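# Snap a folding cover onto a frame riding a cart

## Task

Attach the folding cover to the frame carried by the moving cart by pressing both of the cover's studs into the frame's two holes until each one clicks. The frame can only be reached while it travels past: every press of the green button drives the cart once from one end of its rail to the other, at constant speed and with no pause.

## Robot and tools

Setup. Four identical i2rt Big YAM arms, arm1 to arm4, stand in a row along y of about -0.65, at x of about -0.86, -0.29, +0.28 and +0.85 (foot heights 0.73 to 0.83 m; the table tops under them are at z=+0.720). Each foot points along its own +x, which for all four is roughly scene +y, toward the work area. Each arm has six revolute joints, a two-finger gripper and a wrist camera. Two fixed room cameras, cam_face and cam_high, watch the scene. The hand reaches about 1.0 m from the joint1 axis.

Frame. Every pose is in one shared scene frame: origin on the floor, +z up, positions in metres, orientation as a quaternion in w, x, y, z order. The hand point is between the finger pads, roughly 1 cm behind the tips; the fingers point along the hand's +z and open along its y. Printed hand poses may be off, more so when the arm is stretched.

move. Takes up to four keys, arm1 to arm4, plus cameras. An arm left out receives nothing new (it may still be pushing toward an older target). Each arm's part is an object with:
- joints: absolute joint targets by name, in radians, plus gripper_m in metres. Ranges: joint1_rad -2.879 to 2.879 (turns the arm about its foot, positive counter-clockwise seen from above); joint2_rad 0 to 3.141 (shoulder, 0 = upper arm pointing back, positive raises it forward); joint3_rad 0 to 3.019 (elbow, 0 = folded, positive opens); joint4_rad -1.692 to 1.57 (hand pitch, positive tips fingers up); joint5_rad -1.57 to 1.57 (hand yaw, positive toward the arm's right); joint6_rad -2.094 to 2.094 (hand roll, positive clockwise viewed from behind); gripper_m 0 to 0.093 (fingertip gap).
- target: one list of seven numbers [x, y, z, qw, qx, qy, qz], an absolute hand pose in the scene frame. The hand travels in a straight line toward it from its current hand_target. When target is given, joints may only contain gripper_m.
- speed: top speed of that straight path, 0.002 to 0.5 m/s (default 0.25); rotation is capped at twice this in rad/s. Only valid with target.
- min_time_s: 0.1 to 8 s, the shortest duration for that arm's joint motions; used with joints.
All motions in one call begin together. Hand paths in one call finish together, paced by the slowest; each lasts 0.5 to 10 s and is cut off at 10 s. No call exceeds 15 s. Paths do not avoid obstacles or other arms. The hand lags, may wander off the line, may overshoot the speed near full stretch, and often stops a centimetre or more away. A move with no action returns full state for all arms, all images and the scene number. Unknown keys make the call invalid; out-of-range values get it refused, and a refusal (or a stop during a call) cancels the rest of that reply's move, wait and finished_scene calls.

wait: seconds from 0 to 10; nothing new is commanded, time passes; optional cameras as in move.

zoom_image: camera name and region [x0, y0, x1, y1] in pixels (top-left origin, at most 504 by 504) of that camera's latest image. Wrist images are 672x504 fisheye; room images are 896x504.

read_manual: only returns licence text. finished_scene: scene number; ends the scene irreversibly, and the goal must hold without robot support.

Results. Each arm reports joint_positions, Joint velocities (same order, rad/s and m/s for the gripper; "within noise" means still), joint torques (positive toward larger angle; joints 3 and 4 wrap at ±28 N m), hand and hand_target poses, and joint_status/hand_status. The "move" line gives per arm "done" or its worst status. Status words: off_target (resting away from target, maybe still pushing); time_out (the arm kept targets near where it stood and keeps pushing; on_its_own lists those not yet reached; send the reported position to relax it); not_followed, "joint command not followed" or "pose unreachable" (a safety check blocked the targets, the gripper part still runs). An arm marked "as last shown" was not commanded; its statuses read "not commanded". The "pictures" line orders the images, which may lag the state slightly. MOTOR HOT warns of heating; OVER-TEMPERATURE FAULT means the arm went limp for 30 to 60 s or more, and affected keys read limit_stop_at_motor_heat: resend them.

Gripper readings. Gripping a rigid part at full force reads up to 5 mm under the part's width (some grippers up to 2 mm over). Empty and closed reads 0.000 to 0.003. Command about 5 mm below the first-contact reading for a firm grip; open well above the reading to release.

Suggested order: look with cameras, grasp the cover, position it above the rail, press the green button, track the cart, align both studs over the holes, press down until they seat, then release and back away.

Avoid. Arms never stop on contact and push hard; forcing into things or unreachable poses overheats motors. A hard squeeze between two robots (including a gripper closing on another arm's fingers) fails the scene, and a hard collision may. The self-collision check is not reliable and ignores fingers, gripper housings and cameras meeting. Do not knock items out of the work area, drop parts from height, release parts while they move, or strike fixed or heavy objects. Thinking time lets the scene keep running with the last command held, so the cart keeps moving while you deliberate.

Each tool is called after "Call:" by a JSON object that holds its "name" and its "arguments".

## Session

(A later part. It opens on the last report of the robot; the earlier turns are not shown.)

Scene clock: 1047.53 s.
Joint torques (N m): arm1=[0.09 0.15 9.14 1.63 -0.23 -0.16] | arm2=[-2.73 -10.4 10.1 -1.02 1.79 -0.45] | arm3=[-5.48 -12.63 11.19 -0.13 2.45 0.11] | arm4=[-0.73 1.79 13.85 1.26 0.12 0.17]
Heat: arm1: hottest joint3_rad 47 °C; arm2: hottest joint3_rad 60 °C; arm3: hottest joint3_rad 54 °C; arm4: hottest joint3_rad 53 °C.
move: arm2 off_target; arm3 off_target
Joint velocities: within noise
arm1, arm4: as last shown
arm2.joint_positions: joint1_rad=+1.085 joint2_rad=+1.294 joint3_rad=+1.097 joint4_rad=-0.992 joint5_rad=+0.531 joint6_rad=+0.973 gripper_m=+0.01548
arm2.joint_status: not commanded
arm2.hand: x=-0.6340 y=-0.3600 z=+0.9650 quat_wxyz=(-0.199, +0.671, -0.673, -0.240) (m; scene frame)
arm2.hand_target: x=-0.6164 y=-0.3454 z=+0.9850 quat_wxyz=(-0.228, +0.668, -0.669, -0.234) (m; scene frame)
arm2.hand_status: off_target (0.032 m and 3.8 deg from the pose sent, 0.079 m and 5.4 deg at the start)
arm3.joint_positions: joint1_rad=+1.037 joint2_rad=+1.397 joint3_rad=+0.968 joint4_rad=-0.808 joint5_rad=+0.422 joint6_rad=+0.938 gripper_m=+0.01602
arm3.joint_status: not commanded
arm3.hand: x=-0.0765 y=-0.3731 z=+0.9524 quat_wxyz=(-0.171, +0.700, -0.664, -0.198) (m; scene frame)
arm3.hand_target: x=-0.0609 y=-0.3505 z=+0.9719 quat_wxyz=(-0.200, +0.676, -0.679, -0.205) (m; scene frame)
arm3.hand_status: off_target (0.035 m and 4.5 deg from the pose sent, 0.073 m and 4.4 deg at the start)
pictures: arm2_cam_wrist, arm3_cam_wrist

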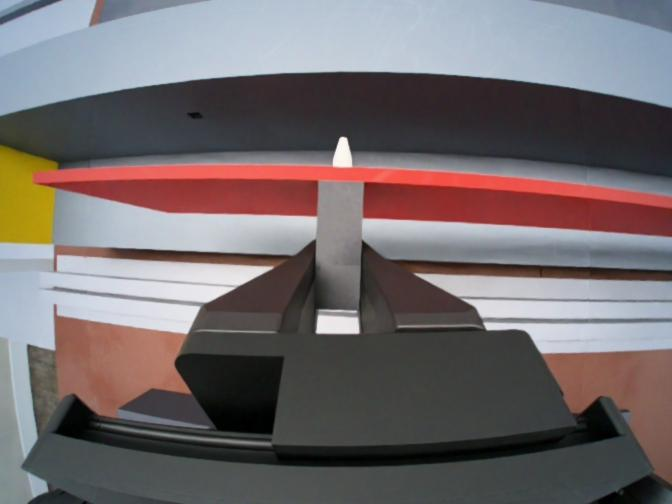

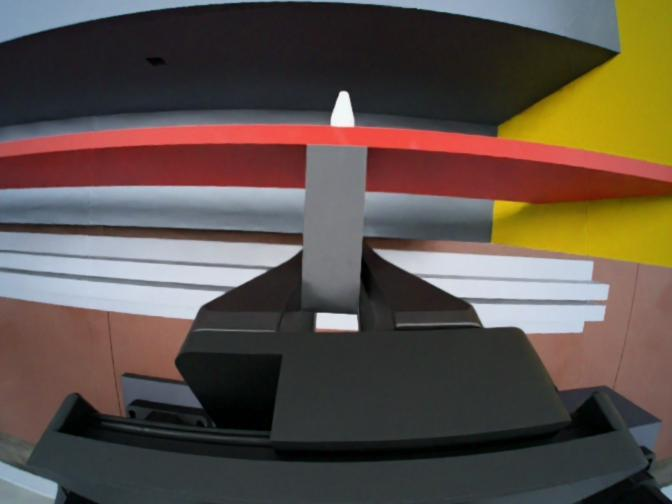

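Call:
{"name": "move", "arguments": {"arm2": {"target":[-0.66,-0.45,1.0,-0.2302,0.6686,-0.6686,-0.2302],"speed":0.12}, "arm3": {"target":[-0.10,-0.455,0.99,-0.2008,0.678,-0.678,-0.2008],"speed":0.12}, "cameras": ["arm2_cam_wrist","arm3_cam_wrist","cam_face"]}}

Call:
{"name": "move", "arguments": {"arm2": {"target":[-0.42,-0.47,1.0,-0.2302,0.6686,-0.6686,-0.2302],"speed":0.1}, "arm3": {"target":[0.14,-0.475,0.99,-0.2008,0.678,-0.678,-0.2008],"speed":0.1}, "cameras": ["cam_face"]}}

Scene clock: 1057.60 s.
Joint torques (N m): arm1=[0.15 0.73 9.18 1.68 -0.17 -0.07] | arm2=[-1.03 -11.34 10.51 -0.2 1.74 -0.05] | arm3=[-1.9 -11.87 10.93 -0.03 0.82 0.24] | arm4=[-0.79 1.85 13.85 1.28 0.12 0.16]
Heat: arm1: hottest joint3_rad 47 °C; arm2: hottest joint3_rad 58 °C; arm3: hottest joint3_rad 53 °C; arm4: hottest joint3_rad 53 °C.
move: arm2 off_target; arm3 off_target
Joint velocities: within noise
arm1, arm4: as last shown
arm2.joint_positions: joint1_rad=+1.345 joint2_rad=+1.346 joint3_rad=+1.169 joint4_rad=-1.278 joint5_rad=+0.619 joint6_rad=+1.290 gripper_m=+0.01544
arm2.joint_status: not commanded
arm2.hand: x=-0.6571 y=-0.4553 z=+0.9690 quat_wxyz=(-0.226, +0.677, -0.671, -0.202) (m; scene frame)
arm2.hand_target: x=-0.6574 y=-0.4474 z=+0.9993 quat_wxyz=(-0.232, +0.665, -0.671, -0.229) (m; scene frame)
arm2.hand_status: off_target (0.032 m and 3.4 deg from the pose sent, 0.100 m and 3.8 deg at the start)
arm3.joint_positions: joint1_rad=+1.279 joint2_rad=+1.390 joint3_rad=+1.028 joint4_rad=-1.052 joint5_rad=+0.540 joint6_rad=+1.233 gripper_m=+0.01553
arm3.joint_status: not commanded
arm3.hand: x=-0.0960 y=-0.4580 z=+0.9749 quat_wxyz=(-0.205, +0.690, -0.669, -0.185) (m; scene frame)
arm3.hand_target: x=-0.0981 y=-0.4551 z=+0.9896 quat_wxyz=(-0.204, +0.680, -0.676, -0.197) (m; scene frame)
arm3.hand_status: off_target (0.016 m and 2.5 deg from the pose sent, 0.093 m and 4.5 deg at the start)
pictures: arm2_cam_wrist, arm3_cam_wrist, cam_face

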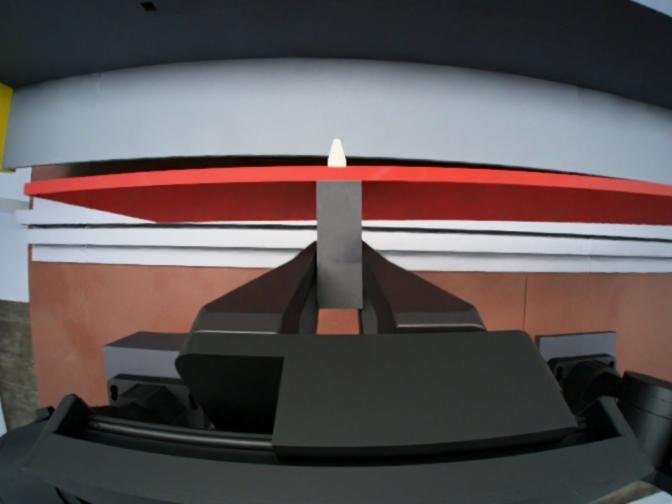

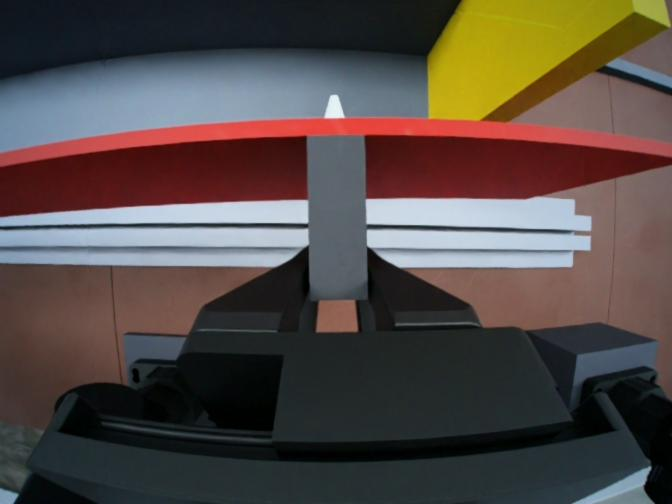

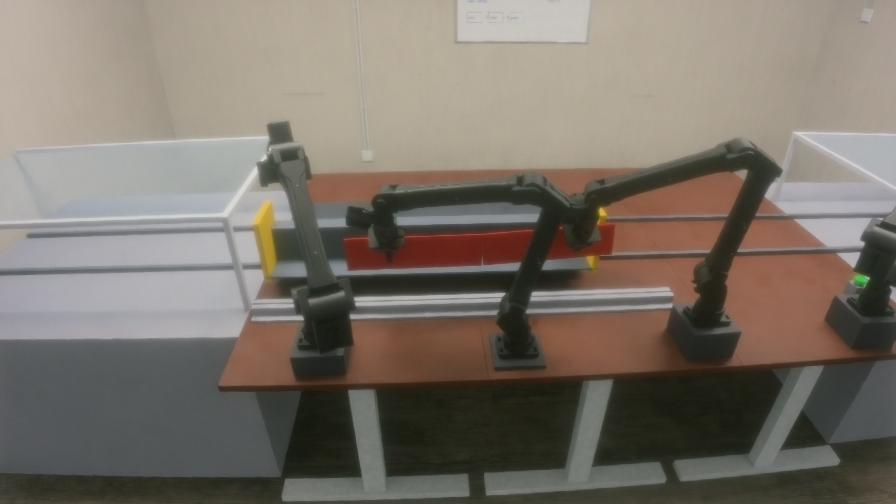

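Scene clock: 1060.70 s.
Joint torques (N m): arm1=[-0.5 0.21 9.11 1.58 -0.16 -0.14] | arm2=[-1.38 -2.08 10.14 0.73 1.27 -0.3] | arm3=[-3.19 -1.96 12.04 0.69 0.42 0.06] | arm4=[-0.79 1.9 13.83 1.26 0.12 0.18]
Heat: arm1: hottest joint3_rad 47 °C; arm2: hottest joint3_rad 58 °C; arm3: hottest joint3_rad 52 °C; arm4: hottest joint3_rad 53 °C.
move: arm2 off_target; arm3 off_target
Joint velocities: within noise
arm1, arm4: as last shown
arm2.joint_positions: joint1_rad=+1.145 joint2_rad=+0.634 joint3_rad=+0.766 joint4_rad=-1.433 joint5_rad=+0.574 joint6_rad=+1.048 gripper_m=+0.01544
arm2.joint_status: not commanded
arm2.hand: x=-0.4229 y=-0.4786 z=+0.9804 quat_wxyz=(-0.220, +0.677, -0.671, -0.209) (m; scene frame)
arm2.hand_target: x=-0.4203 y=-0.4730 z=+1.0002 quat_wxyz=(-0.230, +0.672, -0.666, -0.228) (m; scene frame)
arm2.hand_status: off_target (0.022 m and 2.9 deg from the pose sent, 0.240 m and 3.4 deg at the start)
arm3.joint_positions: joint1_rad=+1.008 joint2_rad=+0.643 joint3_rad=+0.551 joint4_rad=-1.173 joint5_rad=+0.467 joint6_rad=+0.934 gripper_m=+0.01553
arm3.joint_status: not commanded
arm3.hand: x=+0.1394 y=-0.4792 z=+0.9768 quat_wxyz=(-0.199, +0.690, -0.671, -0.185) (m; scene frame)
arm3.hand_target: x=+0.1393 y=-0.4747 z=+0.9902 quat_wxyz=(-0.199, +0.679, -0.678, -0.200) (m; scene frame)
arm3.hand_status: off_target (0.014 m and 2.4 deg from the pose sent, 0.237 m and 2.5 deg at the start)
pictures: cam_face

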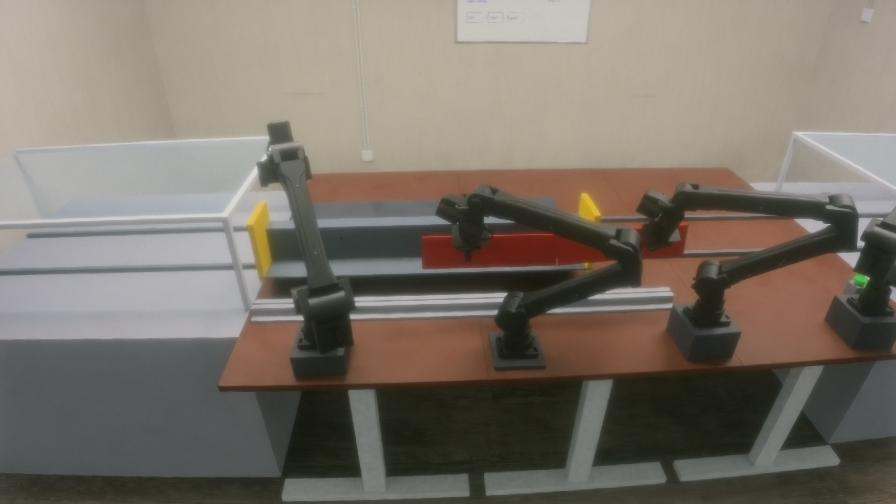

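Call:
{"name": "wait", "arguments": {"seconds": 10}}

Call:
{"name": "wait", "arguments": {"seconds": 10}}

Call:
{"name": "wait", "arguments": {"seconds": 10}}

Call:
{"name": "wait", "arguments": {"seconds": 10}}

Call:
{"name": "wait", "arguments": {"seconds": 10}}

Call:
{"name": "wait", "arguments": {"seconds": 10}}

Call:
{"name": "wait", "arguments": {"seconds": 10}}

Call:
{"name": "wait", "arguments": {"seconds": 10}}

Call:
{"name": "wait", "arguments": {"seconds": 10}}

Call:
{"name": "wait", "arguments": {"seconds": 10}}

Call:
{"name": "wait", "arguments": {"seconds": 10, "cameras": ["cam_face","cam_high"]}}

Scene clock: 1097.47 s.
Joint torques (N m): arm1=[-0.73 0.91 9.2 1.4 -0.15 -0.15] | arm2=[-1.61 -2.08 10.14 0.75 1.26 -0.29] | arm3=[-2.96 -1.96 12.05 0.68 0.44 0.06] | arm4=[-0.67 1.85 13.85 1.28 0.11 0.17]
Heat: arm1: hottest joint3_rad 47 °C; arm2: hottest joint3_rad 56 °C; arm3: hottest joint3_rad 54 °C; arm4: hottest joint3_rad 54 °C.
Joint velocities: within noise
arm1.joint_positions: joint1_rad=+0.334 joint2_rad=+0.358 joint3_rad=+1.012 joint4_rad=-1.190 joint5_rad=+0.003 joint6_rad=+0.011 gripper_m=+0.09010
arm1.joint_status: not commanded
arm1.hand: x=-0.9367 y=-0.4599 z=+1.2235 quat_wxyz=(-0.281, +0.714, -0.501, -0.401) (m; scene frame)
arm1.hand_target: x=-0.9378 y=-0.4629 z=+1.2172 quat_wxyz=(-0.278, +0.722, -0.495, -0.396) (m; scene frame)
arm1.hand_status: not commanded
arm2.joint_positions: joint1_rad=+1.145 joint2_rad=+0.634 joint3_rad=+0.766 joint4_rad=-1.433 joint5_rad=+0.574 joint6_rad=+1.048 gripper_m=+0.01544
arm2.joint_status: not commanded
arm2.hand: x=-0.4229 y=-0.4786 z=+0.9804 quat_wxyz=(-0.220, +0.677, -0.671, -0.209) (m; scene frame)
arm2.hand_target: x=-0.4203 y=-0.4730 z=+1.0002 quat_wxyz=(-0.230, +0.672, -0.666, -0.228) (m; scene frame)
arm2.hand_status: off_target (0.022 m and 2.9 deg from the pose sent, 0.240 m and 3.4 deg at the start)
arm3.joint_positions: joint1_rad=+1.008 joint2_rad=+0.643 joint3_rad=+0.551 joint4_rad=-1.173 joint5_rad=+0.467 joint6_rad=+0.934 gripper_m=+0.01553
arm3.joint_status: not commanded
arm3.hand: x=+0.1394 y=-0.4792 z=+0.9768 quat_wxyz=(-0.199, +0.690, -0.671, -0.185) (m; scene frame)
arm3.hand_target: x=+0.1393 y=-0.4747 z=+0.9902 quat_wxyz=(-0.199, +0.679, -0.678, -0.200) (m; scene frame)
arm3.hand_status: off_target (0.014 m and 2.4 deg from the pose sent, 0.237 m and 2.5 deg at the start)
arm4.joint_positions: joint1_rad=-0.916 joint2_rad=+0.397 joint3_rad=+0.948 joint4_rad=-0.989 joint5_rad=-0.006 joint6_rad=-0.021 gripper_m=+0.00043
arm4.joint_status: not commanded
arm4.hand: x=+1.0558 y=-0.5032 z=+1.2597 quat_wxyz=(-0.515, +0.263, -0.801, -0.153) (m; scene frame)
arm4.hand_target: x=+1.0481 y=-0.5065 z=+1.2866 quat_wxyz=(-0.532, +0.256, -0.790, -0.163) (m; scene frame)
arm4.hand_status: not commanded
wait: 10.00 s; at rest from the start
pictures: none

Scene clock: 1107.47 s.
Joint torques (N m): arm1=[-0.15 0.26 9.05 1.44 -0.22 -0.16] | arm2=[-1.55 -2.08 10.15 0.75 1.26 -0.29] | arm3=[-3.19 -2.2 12.07 0.68 0.44 0.07] | arm4=[-0.73 1.9 13.85 1.28 0.12 0.17]
Heat: arm1: hottest joint3_rad 47 °C; arm2: hottest joint3_rad 55 °C; arm3: hottest joint3_rad 54 °C; arm4: hottest joint3_rad 54 °C.
Joint velocities: within noise
arm1.joint_positions: joint1_rad=+0.334 joint2_rad=+0.358 joint3_rad=+1.012 joint4_rad=-1.190 joint5_rad=+0.003 joint6_rad=+0.011 gripper_m=+0.09010
arm1.joint_status: not commanded
arm1.hand: x=-0.9367 y=-0.4599 z=+1.2235 quat_wxyz=(-0.281, +0.714, -0.501, -0.401) (m; scene frame)
arm1.hand_target: x=-0.9378 y=-0.4629 z=+1.2172 quat_wxyz=(-0.278, +0.722, -0.495, -0.396) (m; scene frame)
arm1.hand_status: not commanded
arm2.joint_positions: joint1_rad=+1.145 joint2_rad=+0.634 joint3_rad=+0.766 joint4_rad=-1.433 joint5_rad=+0.574 joint6_rad=+1.048 gripper_m=+0.01544
arm2.joint_status: not commanded
arm2.hand: x=-0.4229 y=-0.4786 z=+0.9804 quat_wxyz=(-0.220, +0.677, -0.671, -0.209) (m; scene frame)
arm2.hand_target: x=-0.4203 y=-0.4730 z=+1.0002 quat_wxyz=(-0.230, +0.672, -0.666, -0.228) (m; scene frame)
arm2.hand_status: off_target (0.022 m and 2.9 deg from the pose sent, 0.240 m and 3.4 deg at the start)
arm3.joint_positions: joint1_rad=+1.008 joint2_rad=+0.643 joint3_rad=+0.551 joint4_rad=-1.173 joint5_rad=+0.467 joint6_rad=+0.934 gripper_m=+0.01553
arm3.joint_status: not commanded
arm3.hand: x=+0.1394 y=-0.4792 z=+0.9768 quat_wxyz=(-0.199, +0.690, -0.671, -0.185) (m; scene frame)
arm3.hand_target: x=+0.1393 y=-0.4747 z=+0.9902 quat_wxyz=(-0.199, +0.679, -0.678, -0.200) (m; scene frame)
arm3.hand_status: off_target (0.014 m and 2.4 deg from the pose sent, 0.237 m and 2.5 deg at the start)
arm4.joint_positions: joint1_rad=-0.916 joint2_rad=+0.397 joint3_rad=+0.948 joint4_rad=-0.989 joint5_rad=-0.006 joint6_rad=-0.021 gripper_m=+0.00043
arm4.joint_status: not commanded
arm4.hand: x=+1.0558 y=-0.5032 z=+1.2597 quat_wxyz=(-0.515, +0.263, -0.801, -0.153) (m; scene frame)
arm4.hand_target: x=+1.0481 y=-0.5065 z=+1.2866 quat_wxyz=(-0.532, +0.256, -0.790, -0.163) (m; scene frame)
arm4.hand_status: not commanded
wait: 10.00 s; at rest by 0.27 s
pictures: none

Scene clock: 1117.47 s.
Joint torques (N m): arm1=[0.09 0.38 9.24 1.61 -0.14 -0.15] | arm2=[-1.55 -2.08 10.14 0.73 1.26 -0.29] | arm3=[-3.02 -2.26 12.01 0.65 0.44 0.07] | arm4=[-0.62 1.79 13.82 1.28 0.12 0.17]
Heat: arm1: hottest joint3_rad 47 °C; arm2: hottest joint3_rad 55 °C; arm3: hottest joint3_rad 54 °C; arm4: hottest joint3_rad 54 °C.
Joint velocities: within noise
arm1.joint_positions: joint1_rad=+0.334 joint2_rad=+0.358 joint3_rad=+1.012 joint4_rad=-1.190 joint5_rad=+0.003 joint6_rad=+0.011 gripper_m=+0.09010
arm1.joint_status: not commanded
arm1.hand: x=-0.9367 y=-0.4599 z=+1.2235 quat_wxyz=(-0.281, +0.714, -0.501, -0.401) (m; scene frame)
arm1.hand_target: x=-0.9378 y=-0.4629 z=+1.2172 quat_wxyz=(-0.278, +0.722, -0.495, -0.396) (m; scene frame)
arm1.hand_status: not commanded
arm2.joint_positions: joint1_rad=+1.145 joint2_rad=+0.634 joint3_rad=+0.766 joint4_rad=-1.433 joint5_rad=+0.574 joint6_rad=+1.048 gripper_m=+0.01544
arm2.joint_status: not commanded
arm2.hand: x=-0.4229 y=-0.4786 z=+0.9804 quat_wxyz=(-0.220, +0.677, -0.671, -0.209) (m; scene frame)
arm2.hand_target: x=-0.4203 y=-0.4730 z=+1.0002 quat_wxyz=(-0.230, +0.672, -0.666, -0.228) (m; scene frame)
arm2.hand_status: off_target (0.022 m and 2.9 deg from the pose sent, 0.240 m and 3.4 deg at the start)
arm3.joint_positions: joint1_rad=+1.008 joint2_rad=+0.643 joint3_rad=+0.551 joint4_rad=-1.173 joint5_rad=+0.467 joint6_rad=+0.934 gripper_m=+0.01553
arm3.joint_status: not commanded
arm3.hand: x=+0.1394 y=-0.4792 z=+0.9768 quat_wxyz=(-0.199, +0.690, -0.671, -0.185) (m; scene frame)
arm3.hand_target: x=+0.1393 y=-0.4747 z=+0.9902 quat_wxyz=(-0.199, +0.679, -0.678, -0.200) (m; scene frame)
arm3.hand_status: off_target (0.014 m and 2.4 deg from the pose sent, 0.237 m and 2.5 deg at the start)
arm4.joint_positions: joint1_rad=-0.916 joint2_rad=+0.397 joint3_rad=+0.948 joint4_rad=-0.989 joint5_rad=-0.006 joint6_rad=-0.021 gripper_m=+0.00043
arm4.joint_status: not commanded
arm4.hand: x=+1.0558 y=-0.5032 z=+1.2597 quat_wxyz=(-0.515, +0.263, -0.801, -0.153) (m; scene frame)
arm4.hand_target: x=+1.0481 y=-0.5065 z=+1.2866 quat_wxyz=(-0.532, +0.256, -0.790, -0.163) (m; scene frame)
arm4.hand_status: not commanded
wait: 10.00 s; at rest by 0.27 s
pictures: none

Scene clock: 1127.47 s.
Joint torques (N m): arm1=[0.09 0.32 9.05 1.42 -0.16 -0.18] | arm2=[-1.55 -2.08 10.14 0.73 1.26 -0.29] | arm3=[-3.14 -2.08 12.03 0.65 0.45 0.06] | arm4=[-0.62 1.9 13.85 1.26 0.11 0.17]
Heat: arm1: hottest joint3_rad 47 °C; arm2: hottest joint3_rad 55 °C; arm3: hottest joint3_rad 54 °C; arm4: hottest joint3_rad 54 °C.
Joint velocities: within noise
arm1.joint_positions: joint1_rad=+0.334 joint2_rad=+0.358 joint3_rad=+1.012 joint4_rad=-1.190 joint5_rad=+0.003 joint6_rad=+0.011 gripper_m=+0.09010
arm1.joint_status: not commanded
arm1.hand: x=-0.9367 y=-0.4599 z=+1.2235 quat_wxyz=(-0.281, +0.714, -0.501, -0.401) (m; scene frame)
arm1.hand_target: x=-0.9378 y=-0.4629 z=+1.2172 quat_wxyz=(-0.278, +0.722, -0.495, -0.396) (m; scene frame)
arm1.hand_status: not commanded
arm2.joint_positions: joint1_rad=+1.145 joint2_rad=+0.634 joint3_rad=+0.766 joint4_rad=-1.433 joint5_rad=+0.574 joint6_rad=+1.048 gripper_m=+0.01544
arm2.joint_status: not commanded
arm2.hand: x=-0.4229 y=-0.4786 z=+0.9804 quat_wxyz=(-0.220, +0.677, -0.671, -0.209) (m; scene frame)
arm2.hand_target: x=-0.4203 y=-0.4730 z=+1.0002 quat_wxyz=(-0.230, +0.672, -0.666, -0.228) (m; scene frame)
arm2.hand_status: off_target (0.022 m and 2.9 deg from the pose sent, 0.240 m and 3.4 deg at the start)
arm3.joint_positions: joint1_rad=+1.008 joint2_rad=+0.643 joint3_rad=+0.551 joint4_rad=-1.173 joint5_rad=+0.467 joint6_rad=+0.934 gripper_m=+0.01553
arm3.joint_status: not commanded
arm3.hand: x=+0.1394 y=-0.4792 z=+0.9768 quat_wxyz=(-0.199, +0.690, -0.671, -0.185) (m; scene frame)
arm3.hand_target: x=+0.1393 y=-0.4747 z=+0.9902 quat_wxyz=(-0.199, +0.679, -0.678, -0.200) (m; scene frame)
arm3.hand_status: off_target (0.014 m and 2.4 deg from the pose sent, 0.237 m and 2.5 deg at the start)
arm4.joint_positions: joint1_rad=-0.916 joint2_rad=+0.397 joint3_rad=+0.948 joint4_rad=-0.989 joint5_rad=-0.006 joint6_rad=-0.021 gripper_m=+0.00043
arm4.joint_status: not commanded
arm4.hand: x=+1.0558 y=-0.5032 z=+1.2597 quat_wxyz=(-0.515, +0.263, -0.801, -0.153) (m; scene frame)
arm4.hand_target: x=+1.0481 y=-0.5065 z=+1.2866 quat_wxyz=(-0.532, +0.256, -0.790, -0.163) (m; scene frame)
arm4.hand_status: not commanded
wait: 10.00 s; at rest by 0.27 s
pictures: none

Scene clock: 1137.47 s.
Joint torques (N m): arm1=[0.5 0.03 9.22 1.47 -0.17 -0.15] | arm2=[-1.55 -2.08 10.14 0.73 1.26 -0.29] | arm3=[-3.14 -2.02 12.05 0.65 0.44 0.07] | arm4=[-0.67 1.79 13.85 1.29 0.12 0.16]
Heat: arm1: hottest joint3_rad 47 °C; arm2: hottest joint3_rad 54 °C; arm3: hottest joint3_rad 54 °C; arm4: hottest joint3_rad 54 °C.
Joint velocities: within noise
arm1.joint_positions: joint1_rad=+0.334 joint2_rad=+0.358 joint3_rad=+1.012 joint4_rad=-1.190 joint5_rad=+0.003 joint6_rad=+0.011 gripper_m=+0.09010
arm1.joint_status: not commanded
arm1.hand: x=-0.9367 y=-0.4599 z=+1.2235 quat_wxyz=(-0.281, +0.714, -0.501, -0.401) (m; scene frame)
arm1.hand_target: x=-0.9378 y=-0.4629 z=+1.2172 quat_wxyz=(-0.278, +0.722, -0.495, -0.396) (m; scene frame)
arm1.hand_status: not commanded
arm2.joint_positions: joint1_rad=+1.145 joint2_rad=+0.634 joint3_rad=+0.766 joint4_rad=-1.433 joint5_rad=+0.574 joint6_rad=+1.048 gripper_m=+0.01544
arm2.joint_status: not commanded
arm2.hand: x=-0.4229 y=-0.4786 z=+0.9804 quat_wxyz=(-0.220, +0.677, -0.671, -0.209) (m; scene frame)
arm2.hand_target: x=-0.4203 y=-0.4730 z=+1.0002 quat_wxyz=(-0.230, +0.672, -0.666, -0.228) (m; scene frame)
arm2.hand_status: off_target (0.022 m and 2.9 deg from the pose sent, 0.240 m and 3.4 deg at the start)
arm3.joint_positions: joint1_rad=+1.008 joint2_rad=+0.643 joint3_rad=+0.551 joint4_rad=-1.173 joint5_rad=+0.467 joint6_rad=+0.934 gripper_m=+0.01553
arm3.joint_status: not commanded
arm3.hand: x=+0.1394 y=-0.4792 z=+0.9768 quat_wxyz=(-0.199, +0.690, -0.671, -0.185) (m; scene frame)
arm3.hand_target: x=+0.1393 y=-0.4747 z=+0.9902 quat_wxyz=(-0.199, +0.679, -0.678, -0.200) (m; scene frame)
arm3.hand_status: off_target (0.014 m and 2.4 deg from the pose sent, 0.237 m and 2.5 deg at the start)
arm4.joint_positions: joint1_rad=-0.916 joint2_rad=+0.397 joint3_rad=+0.948 joint4_rad=-0.989 joint5_rad=-0.006 joint6_rad=-0.021 gripper_m=+0.00043
arm4.joint_status: not commanded
arm4.hand: x=+1.0558 y=-0.5032 z=+1.2597 quat_wxyz=(-0.515, +0.263, -0.801, -0.153) (m; scene frame)
arm4.hand_target: x=+1.0481 y=-0.5065 z=+1.2866 quat_wxyz=(-0.532, +0.256, -0.790, -0.163) (m; scene frame)
arm4.hand_status: not commanded
wait: 10.00 s; at rest by 0.27 s
pictures: none

Scene clock: 1147.47 s.
Joint torques (N m): arm1=[-0.56 0.21 9.18 1.59 -0.17 -0.14] | arm2=[-1.55 -2.08 10.14 0.75 1.26 -0.29] | arm3=[-3.08 -2.14 12.03 0.7 0.43 0.06] | arm4=[-0.79 1.79 13.87 1.29 0.12 0.17]
Heat: arm1: hottest joint3_rad 47 °C; arm2: hottest joint3_rad 54 °C; arm3: hottest joint3_rad 54 °C; arm4: hottest joint3_rad 54 °C.
Joint velocities: within noise
arm1.joint_positions: joint1_rad=+0.334 joint2_rad=+0.358 joint3_rad=+1.012 joint4_rad=-1.190 joint5_rad=+0.003 joint6_rad=+0.011 gripper_m=+0.09010
arm1.joint_status: not commanded
arm1.hand: x=-0.9367 y=-0.4599 z=+1.2235 quat_wxyz=(-0.281, +0.714, -0.501, -0.401) (m; scene frame)
arm1.hand_target: x=-0.9378 y=-0.4629 z=+1.2172 quat_wxyz=(-0.278, +0.722, -0.495, -0.396) (m; scene frame)
arm1.hand_status: not commanded
arm2.joint_positions: joint1_rad=+1.145 joint2_rad=+0.634 joint3_rad=+0.766 joint4_rad=-1.433 joint5_rad=+0.574 joint6_rad=+1.048 gripper_m=+0.01544
arm2.joint_status: not commanded
arm2.hand: x=-0.4229 y=-0.4786 z=+0.9804 quat_wxyz=(-0.220, +0.677, -0.671, -0.209) (m; scene frame)
arm2.hand_target: x=-0.4203 y=-0.4730 z=+1.0002 quat_wxyz=(-0.230, +0.672, -0.666, -0.228) (m; scene frame)
arm2.hand_status: off_target (0.022 m and 2.9 deg from the pose sent, 0.240 m and 3.4 deg at the start)
arm3.joint_positions: joint1_rad=+1.008 joint2_rad=+0.643 joint3_rad=+0.551 joint4_rad=-1.173 joint5_rad=+0.467 joint6_rad=+0.934 gripper_m=+0.01553
arm3.joint_status: not commanded
arm3.hand: x=+0.1394 y=-0.4792 z=+0.9768 quat_wxyz=(-0.199, +0.690, -0.671, -0.185) (m; scene frame)
arm3.hand_target: x=+0.1393 y=-0.4747 z=+0.9902 quat_wxyz=(-0.199, +0.679, -0.678, -0.200) (m; scene frame)
arm3.hand_status: off_target (0.014 m and 2.4 deg from the pose sent, 0.237 m and 2.5 deg at the start)
arm4.joint_positions: joint1_rad=-0.916 joint2_rad=+0.397 joint3_rad=+0.948 joint4_rad=-0.989 joint5_rad=-0.006 joint6_rad=-0.021 gripper_m=+0.00043
arm4.joint_status: not commanded
arm4.hand: x=+1.0558 y=-0.5032 z=+1.2597 quat_wxyz=(-0.515, +0.263, -0.801, -0.153) (m; scene frame)
arm4.hand_target: x=+1.0481 y=-0.5065 z=+1.2866 quat_wxyz=(-0.532, +0.256, -0.790, -0.163) (m; scene frame)
arm4.hand_status: not commanded
wait: 10.00 s; at rest by 0.27 s
pictures: none

Scene clock: 1157.47 s.
Joint torques (N m): arm1=[0.21 0.5 9.22 1.57 -0.21 -0.12] | arm2=[-1.49 -2.08 10.14 0.73 1.26 -0.29] | arm3=[-3.08 -2.2 12.04 0.69 0.43 0.05] | arm4=[-0.62 1.9 13.86 1.28 0.13 0.17]
Heat: arm1: hottest joint3_rad 47 °C; arm2: hottest joint3_rad 54 °C; arm3: hottest joint3_rad 54 °C; arm4: hottest joint3_rad 54 °C.
Joint velocities: within noise
arm1.joint_positions: joint1_rad=+0.334 joint2_rad=+0.358 joint3_rad=+1.012 joint4_rad=-1.190 joint5_rad=+0.003 joint6_rad=+0.011 gripper_m=+0.09010
arm1.joint_status: not commanded
arm1.hand: x=-0.9367 y=-0.4599 z=+1.2235 quat_wxyz=(-0.281, +0.714, -0.501, -0.401) (m; scene frame)
arm1.hand_target: x=-0.9378 y=-0.4629 z=+1.2172 quat_wxyz=(-0.278, +0.722, -0.495, -0.396) (m; scene frame)
arm1.hand_status: not commanded
arm2.joint_positions: joint1_rad=+1.145 joint2_rad=+0.634 joint3_rad=+0.766 joint4_rad=-1.433 joint5_rad=+0.574 joint6_rad=+1.048 gripper_m=+0.01544
arm2.joint_status: not commanded
arm2.hand: x=-0.4229 y=-0.4786 z=+0.9804 quat_wxyz=(-0.220, +0.677, -0.671, -0.209) (m; scene frame)
arm2.hand_target: x=-0.4203 y=-0.4730 z=+1.0002 quat_wxyz=(-0.230, +0.672, -0.666, -0.228) (m; scene frame)
arm2.hand_status: off_target (0.022 m and 2.9 deg from the pose sent, 0.240 m and 3.4 deg at the start)
arm3.joint_positions: joint1_rad=+1.008 joint2_rad=+0.643 joint3_rad=+0.551 joint4_rad=-1.173 joint5_rad=+0.467 joint6_rad=+0.934 gripper_m=+0.01553
arm3.joint_status: not commanded
arm3.hand: x=+0.1394 y=-0.4792 z=+0.9768 quat_wxyz=(-0.199, +0.690, -0.671, -0.185) (m; scene frame)
arm3.hand_target: x=+0.1393 y=-0.4747 z=+0.9902 quat_wxyz=(-0.199, +0.679, -0.678, -0.200) (m; scene frame)
arm3.hand_status: off_target (0.014 m and 2.4 deg from the pose sent, 0.237 m and 2.5 deg at the start)
arm4.joint_positions: joint1_rad=-0.916 joint2_rad=+0.397 joint3_rad=+0.948 joint4_rad=-0.989 joint5_rad=-0.006 joint6_rad=-0.021 gripper_m=+0.00043
arm4.joint_status: not commanded
arm4.hand: x=+1.0558 y=-0.5032 z=+1.2597 quat_wxyz=(-0.515, +0.263, -0.801, -0.153) (m; scene frame)
arm4.hand_target: x=+1.0481 y=-0.5065 z=+1.2866 quat_wxyz=(-0.532, +0.256, -0.790, -0.163) (m; scene frame)
arm4.hand_status: not commanded
wait: 10.00 s; at rest by 0.27 s
pictures: none

Scene clock: 1167.47 s.
Joint torques (N m): arm1=[-0.15 0.62 9.13 1.54 -0.11 -0.16] | arm2=[-1.55 -2.08 10.14 0.73 1.26 -0.29] | arm3=[-3.14 -2.14 12.05 0.65 0.44 0.07] | arm4=[-0.79 1.79 13.83 1.28 0.12 0.18]
Heat: arm1: hottest joint3_rad 47 °C; arm2: hottest joint3_rad 54 °C; arm3: hottest joint3_rad 54 °C; arm4: hottest joint3_rad 54 °C.
Joint velocities: within noise
arm1.joint_positions: joint1_rad=+0.334 joint2_rad=+0.358 joint3_rad=+1.012 joint4_rad=-1.190 joint5_rad=+0.003 joint6_rad=+0.011 gripper_m=+0.09010
arm1.joint_status: not commanded
arm1.hand: x=-0.9367 y=-0.4599 z=+1.2235 quat_wxyz=(-0.281, +0.714, -0.501, -0.401) (m; scene frame)
arm1.hand_target: x=-0.9378 y=-0.4629 z=+1.2172 quat_wxyz=(-0.278, +0.722, -0.495, -0.396) (m; scene frame)
arm1.hand_status: not commanded
arm2.joint_positions: joint1_rad=+1.145 joint2_rad=+0.634 joint3_rad=+0.766 joint4_rad=-1.433 joint5_rad=+0.574 joint6_rad=+1.048 gripper_m=+0.01544
arm2.joint_status: not commanded
arm2.hand: x=-0.4229 y=-0.4786 z=+0.9804 quat_wxyz=(-0.220, +0.677, -0.671, -0.209) (m; scene frame)
arm2.hand_target: x=-0.4203 y=-0.4730 z=+1.0002 quat_wxyz=(-0.230, +0.672, -0.666, -0.228) (m; scene frame)
arm2.hand_status: off_target (0.022 m and 2.9 deg from the pose sent, 0.240 m and 3.4 deg at the start)
arm3.joint_positions: joint1_rad=+1.008 joint2_rad=+0.643 joint3_rad=+0.551 joint4_rad=-1.173 joint5_rad=+0.467 joint6_rad=+0.934 gripper_m=+0.01553
arm3.joint_status: not commanded
arm3.hand: x=+0.1394 y=-0.4792 z=+0.9768 quat_wxyz=(-0.199, +0.690, -0.671, -0.185) (m; scene frame)
arm3.hand_target: x=+0.1393 y=-0.4747 z=+0.9902 quat_wxyz=(-0.199, +0.679, -0.678, -0.200) (m; scene frame)
arm3.hand_status: off_target (0.014 m and 2.4 deg from the pose sent, 0.237 m and 2.5 deg at the start)
arm4.joint_positions: joint1_rad=-0.916 joint2_rad=+0.397 joint3_rad=+0.948 joint4_rad=-0.989 joint5_rad=-0.006 joint6_rad=-0.021 gripper_m=+0.00043
arm4.joint_status: not commanded
arm4.hand: x=+1.0558 y=-0.5032 z=+1.2597 quat_wxyz=(-0.515, +0.263, -0.801, -0.153) (m; scene frame)
arm4.hand_target: x=+1.0481 y=-0.5065 z=+1.2866 quat_wxyz=(-0.532, +0.256, -0.790, -0.163) (m; scene frame)
arm4.hand_status: not commanded
wait: 10.00 s; at rest by 0.27 s
pictures: none

Scene clock: 1177.47 s.
Joint torques (N m): arm1=[-0.26 0.56 9.06 1.63 -0.16 -0.16] | arm2=[-1.61 -2.08 10.14 0.72 1.26 -0.29] | arm3=[-3.08 -2.08 11.99 0.65 0.44 0.07] | arm4=[-0.73 1.9 13.86 1.26 0.12 0.17]
Heat: arm1: hottest joint3_rad 47 °C; arm2: hottest joint3_rad 54 °C; arm3: hottest joint3_rad 54 °C; arm4: hottest joint3_rad 55 °C.
Joint velocities: within noise
arm1.joint_positions: joint1_rad=+0.334 joint2_rad=+0.358 joint3_rad=+1.012 joint4_rad=-1.190 joint5_rad=+0.003 joint6_rad=+0.011 gripper_m=+0.09010
arm1.joint_status: not commanded
arm1.hand: x=-0.9367 y=-0.4599 z=+1.2235 quat_wxyz=(-0.281, +0.714, -0.501, -0.401) (m; scene frame)
arm1.hand_target: x=-0.9378 y=-0.4629 z=+1.2172 quat_wxyz=(-0.278, +0.722, -0.495, -0.396) (m; scene frame)
arm1.hand_status: not commanded
arm2.joint_positions: joint1_rad=+1.145 joint2_rad=+0.634 joint3_rad=+0.766 joint4_rad=-1.433 joint5_rad=+0.574 joint6_rad=+1.048 gripper_m=+0.01544
arm2.joint_status: not commanded
arm2.hand: x=-0.4229 y=-0.4786 z=+0.9804 quat_wxyz=(-0.220, +0.677, -0.671, -0.209) (m; scene frame)
arm2.hand_target: x=-0.4203 y=-0.4730 z=+1.0002 quat_wxyz=(-0.230, +0.672, -0.666, -0.228) (m; scene frame)
arm2.hand_status: off_target (0.022 m and 2.9 deg from the pose sent, 0.240 m and 3.4 deg at the start)
arm3.joint_positions: joint1_rad=+1.008 joint2_rad=+0.643 joint3_rad=+0.551 joint4_rad=-1.173 joint5_rad=+0.467 joint6_rad=+0.934 gripper_m=+0.01553
arm3.joint_status: not commanded
arm3.hand: x=+0.1394 y=-0.4792 z=+0.9768 quat_wxyz=(-0.199, +0.690, -0.671, -0.185) (m; scene frame)
arm3.hand_target: x=+0.1393 y=-0.4747 z=+0.9902 quat_wxyz=(-0.199, +0.679, -0.678, -0.200) (m; scene frame)
arm3.hand_status: off_target (0.014 m and 2.4 deg from the pose sent, 0.237 m and 2.5 deg at the start)
arm4.joint_positions: joint1_rad=-0.916 joint2_rad=+0.397 joint3_rad=+0.948 joint4_rad=-0.989 joint5_rad=-0.006 joint6_rad=-0.021 gripper_m=+0.00043
arm4.joint_status: not commanded
arm4.hand: x=+1.0558 y=-0.5032 z=+1.2597 quat_wxyz=(-0.515, +0.263, -0.801, -0.153) (m; scene frame)
arm4.hand_target: x=+1.0481 y=-0.5065 z=+1.2866 quat_wxyz=(-0.532, +0.256, -0.790, -0.163) (m; scene frame)
arm4.hand_status: not commanded
wait: 10.00 s; at rest by 0.27 s
pictures: none

Scene clock: 1187.47 s.
Joint torques (N m): arm1=[0.73 0.85 9.06 1.58 -0.18 -0.17] | arm2=[-1.55 -2.08 10.14 0.73 1.26 -0.29] | arm3=[-3.08 -2.08 12.03 0.68 0.42 0.07] | arm4=[-0.79 1.85 13.86 1.29 0.12 0.18]
Heat: arm1: hottest joint3_rad 47 °C; arm2: hottest joint3_rad 54 °C; arm3: hottest joint3_rad 54 °C; arm4: hottest joint3_rad 55 °C.
Joint velocities: within noise
arm1.joint_positions: joint1_rad=+0.334 joint2_rad=+0.358 joint3_rad=+1.012 joint4_rad=-1.190 joint5_rad=+0.003 joint6_rad=+0.011 gripper_m=+0.09010
arm1.joint_status: not commanded
arm1.hand: x=-0.9367 y=-0.4599 z=+1.2235 quat_wxyz=(-0.281, +0.714, -0.501, -0.401) (m; scene frame)
arm1.hand_target: x=-0.9378 y=-0.4629 z=+1.2172 quat_wxyz=(-0.278, +0.722, -0.495, -0.396) (m; scene frame)
arm1.hand_status: not commanded
arm2.joint_positions: joint1_rad=+1.145 joint2_rad=+0.634 joint3_rad=+0.766 joint4_rad=-1.433 joint5_rad=+0.574 joint6_rad=+1.048 gripper_m=+0.01544
arm2.joint_status: not commanded
arm2.hand: x=-0.4229 y=-0.4786 z=+0.9804 quat_wxyz=(-0.220, +0.677, -0.671, -0.209) (m; scene frame)
arm2.hand_target: x=-0.4203 y=-0.4730 z=+1.0002 quat_wxyz=(-0.230, +0.672, -0.666, -0.228) (m; scene frame)
arm2.hand_status: off_target (0.022 m and 2.9 deg from the pose sent, 0.240 m and 3.4 deg at the start)
arm3.joint_positions: joint1_rad=+1.008 joint2_rad=+0.643 joint3_rad=+0.551 joint4_rad=-1.173 joint5_rad=+0.467 joint6_rad=+0.934 gripper_m=+0.01553
arm3.joint_status: not commanded
arm3.hand: x=+0.1394 y=-0.4792 z=+0.9768 quat_wxyz=(-0.199, +0.690, -0.671, -0.185) (m; scene frame)
arm3.hand_target: x=+0.1393 y=-0.4747 z=+0.9902 quat_wxyz=(-0.199, +0.679, -0.678, -0.200) (m; scene frame)
arm3.hand_status: off_target (0.014 m and 2.4 deg from the pose sent, 0.237 m and 2.5 deg at the start)
arm4.joint_positions: joint1_rad=-0.916 joint2_rad=+0.397 joint3_rad=+0.948 joint4_rad=-0.989 joint5_rad=-0.006 joint6_rad=-0.021 gripper_m=+0.00043
arm4.joint_status: not commanded
arm4.hand: x=+1.0558 y=-0.5032 z=+1.2597 quat_wxyz=(-0.515, +0.263, -0.801, -0.153) (m; scene frame)
arm4.hand_target: x=+1.0481 y=-0.5065 z=+1.2866 quat_wxyz=(-0.532, +0.256, -0.790, -0.163) (m; scene frame)
arm4.hand_status: not commanded
wait: 10.00 s; at rest by 0.27 s
pictures: none

Scene clock: 1197.47 s.
Joint torques (N m): arm1=[0.26 0.56 9.07 1.68 -0.17 -0.16] | arm2=[-1.55 -2.08 10.14 0.75 1.26 -0.29] | arm3=[-2.9 -2.14 12 0.7 0.43 0.06] | arm4=[-0.73 1.9 13.83 1.25 0.12 0.18]
Heat: arm1: hottest joint3_rad 47 °C; arm2: hottest joint3_rad 54 °C; arm3: hottest joint3_rad 54 °C; arm4: hottest joint3_rad 55 °C.
Joint velocities: within noise
arm1.joint_positions: joint1_rad=+0.334 joint2_rad=+0.358 joint3_rad=+1.012 joint4_rad=-1.190 joint5_rad=+0.003 joint6_rad=+0.011 gripper_m=+0.09010
arm1.joint_status: not commanded
arm1.hand: x=-0.9367 y=-0.4599 z=+1.2235 quat_wxyz=(-0.281, +0.714, -0.501, -0.401) (m; scene frame)
arm1.hand_target: x=-0.9378 y=-0.4629 z=+1.2172 quat_wxyz=(-0.278, +0.722, -0.495, -0.396) (m; scene frame)
arm1.hand_status: not commanded
arm2.joint_positions: joint1_rad=+1.145 joint2_rad=+0.634 joint3_rad=+0.766 joint4_rad=-1.433 joint5_rad=+0.574 joint6_rad=+1.048 gripper_m=+0.01544
arm2.joint_status: not commanded
arm2.hand: x=-0.4229 y=-0.4786 z=+0.9804 quat_wxyz=(-0.220, +0.677, -0.671, -0.209) (m; scene frame)
arm2.hand_target: x=-0.4203 y=-0.4730 z=+1.0002 quat_wxyz=(-0.230, +0.672, -0.666, -0.228) (m; scene frame)
arm2.hand_status: off_target (0.022 m and 2.9 deg from the pose sent, 0.240 m and 3.4 deg at the start)
arm3.joint_positions: joint1_rad=+1.008 joint2_rad=+0.643 joint3_rad=+0.551 joint4_rad=-1.173 joint5_rad=+0.467 joint6_rad=+0.934 gripper_m=+0.01553
arm3.joint_status: not commanded
arm3.hand: x=+0.1394 y=-0.4792 z=+0.9768 quat_wxyz=(-0.199, +0.690, -0.671, -0.185) (m; scene frame)
arm3.hand_target: x=+0.1393 y=-0.4747 z=+0.9902 quat_wxyz=(-0.199, +0.679, -0.678, -0.200) (m; scene frame)
arm3.hand_status: off_target (0.014 m and 2.4 deg from the pose sent, 0.237 m and 2.5 deg at the start)
arm4.joint_positions: joint1_rad=-0.916 joint2_rad=+0.397 joint3_rad=+0.948 joint4_rad=-0.989 joint5_rad=-0.006 joint6_rad=-0.021 gripper_m=+0.00043
arm4.joint_status: not commanded
arm4.hand: x=+1.0558 y=-0.5032 z=+1.2597 quat_wxyz=(-0.515, +0.263, -0.801, -0.153) (m; scene frame)
arm4.hand_target: x=+1.0481 y=-0.5065 z=+1.2866 quat_wxyz=(-0.532, +0.256, -0.790, -0.163) (m; scene frame)
arm4.hand_status: not commanded
wait: 10.00 s; at rest by 0.27 s
pictures: cam_face, cam_high

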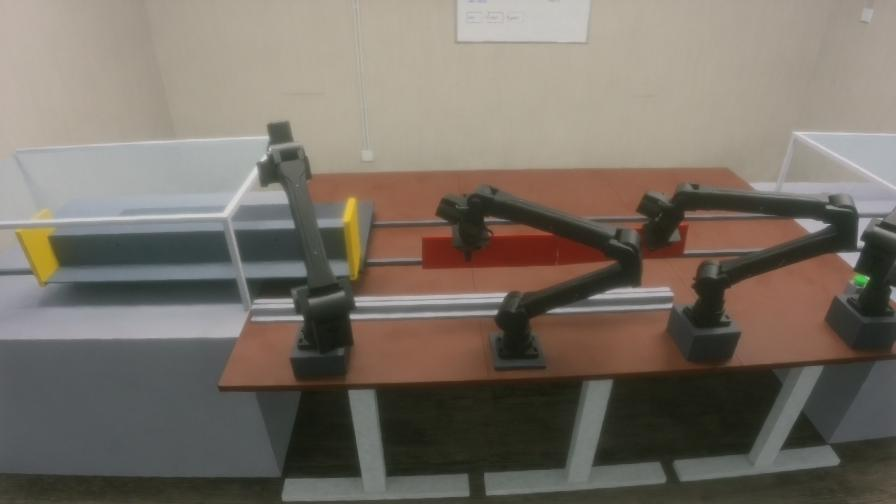

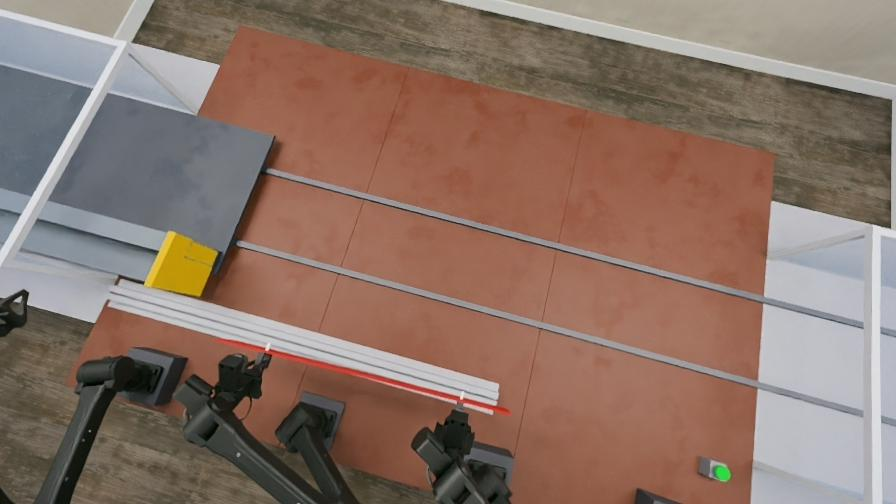

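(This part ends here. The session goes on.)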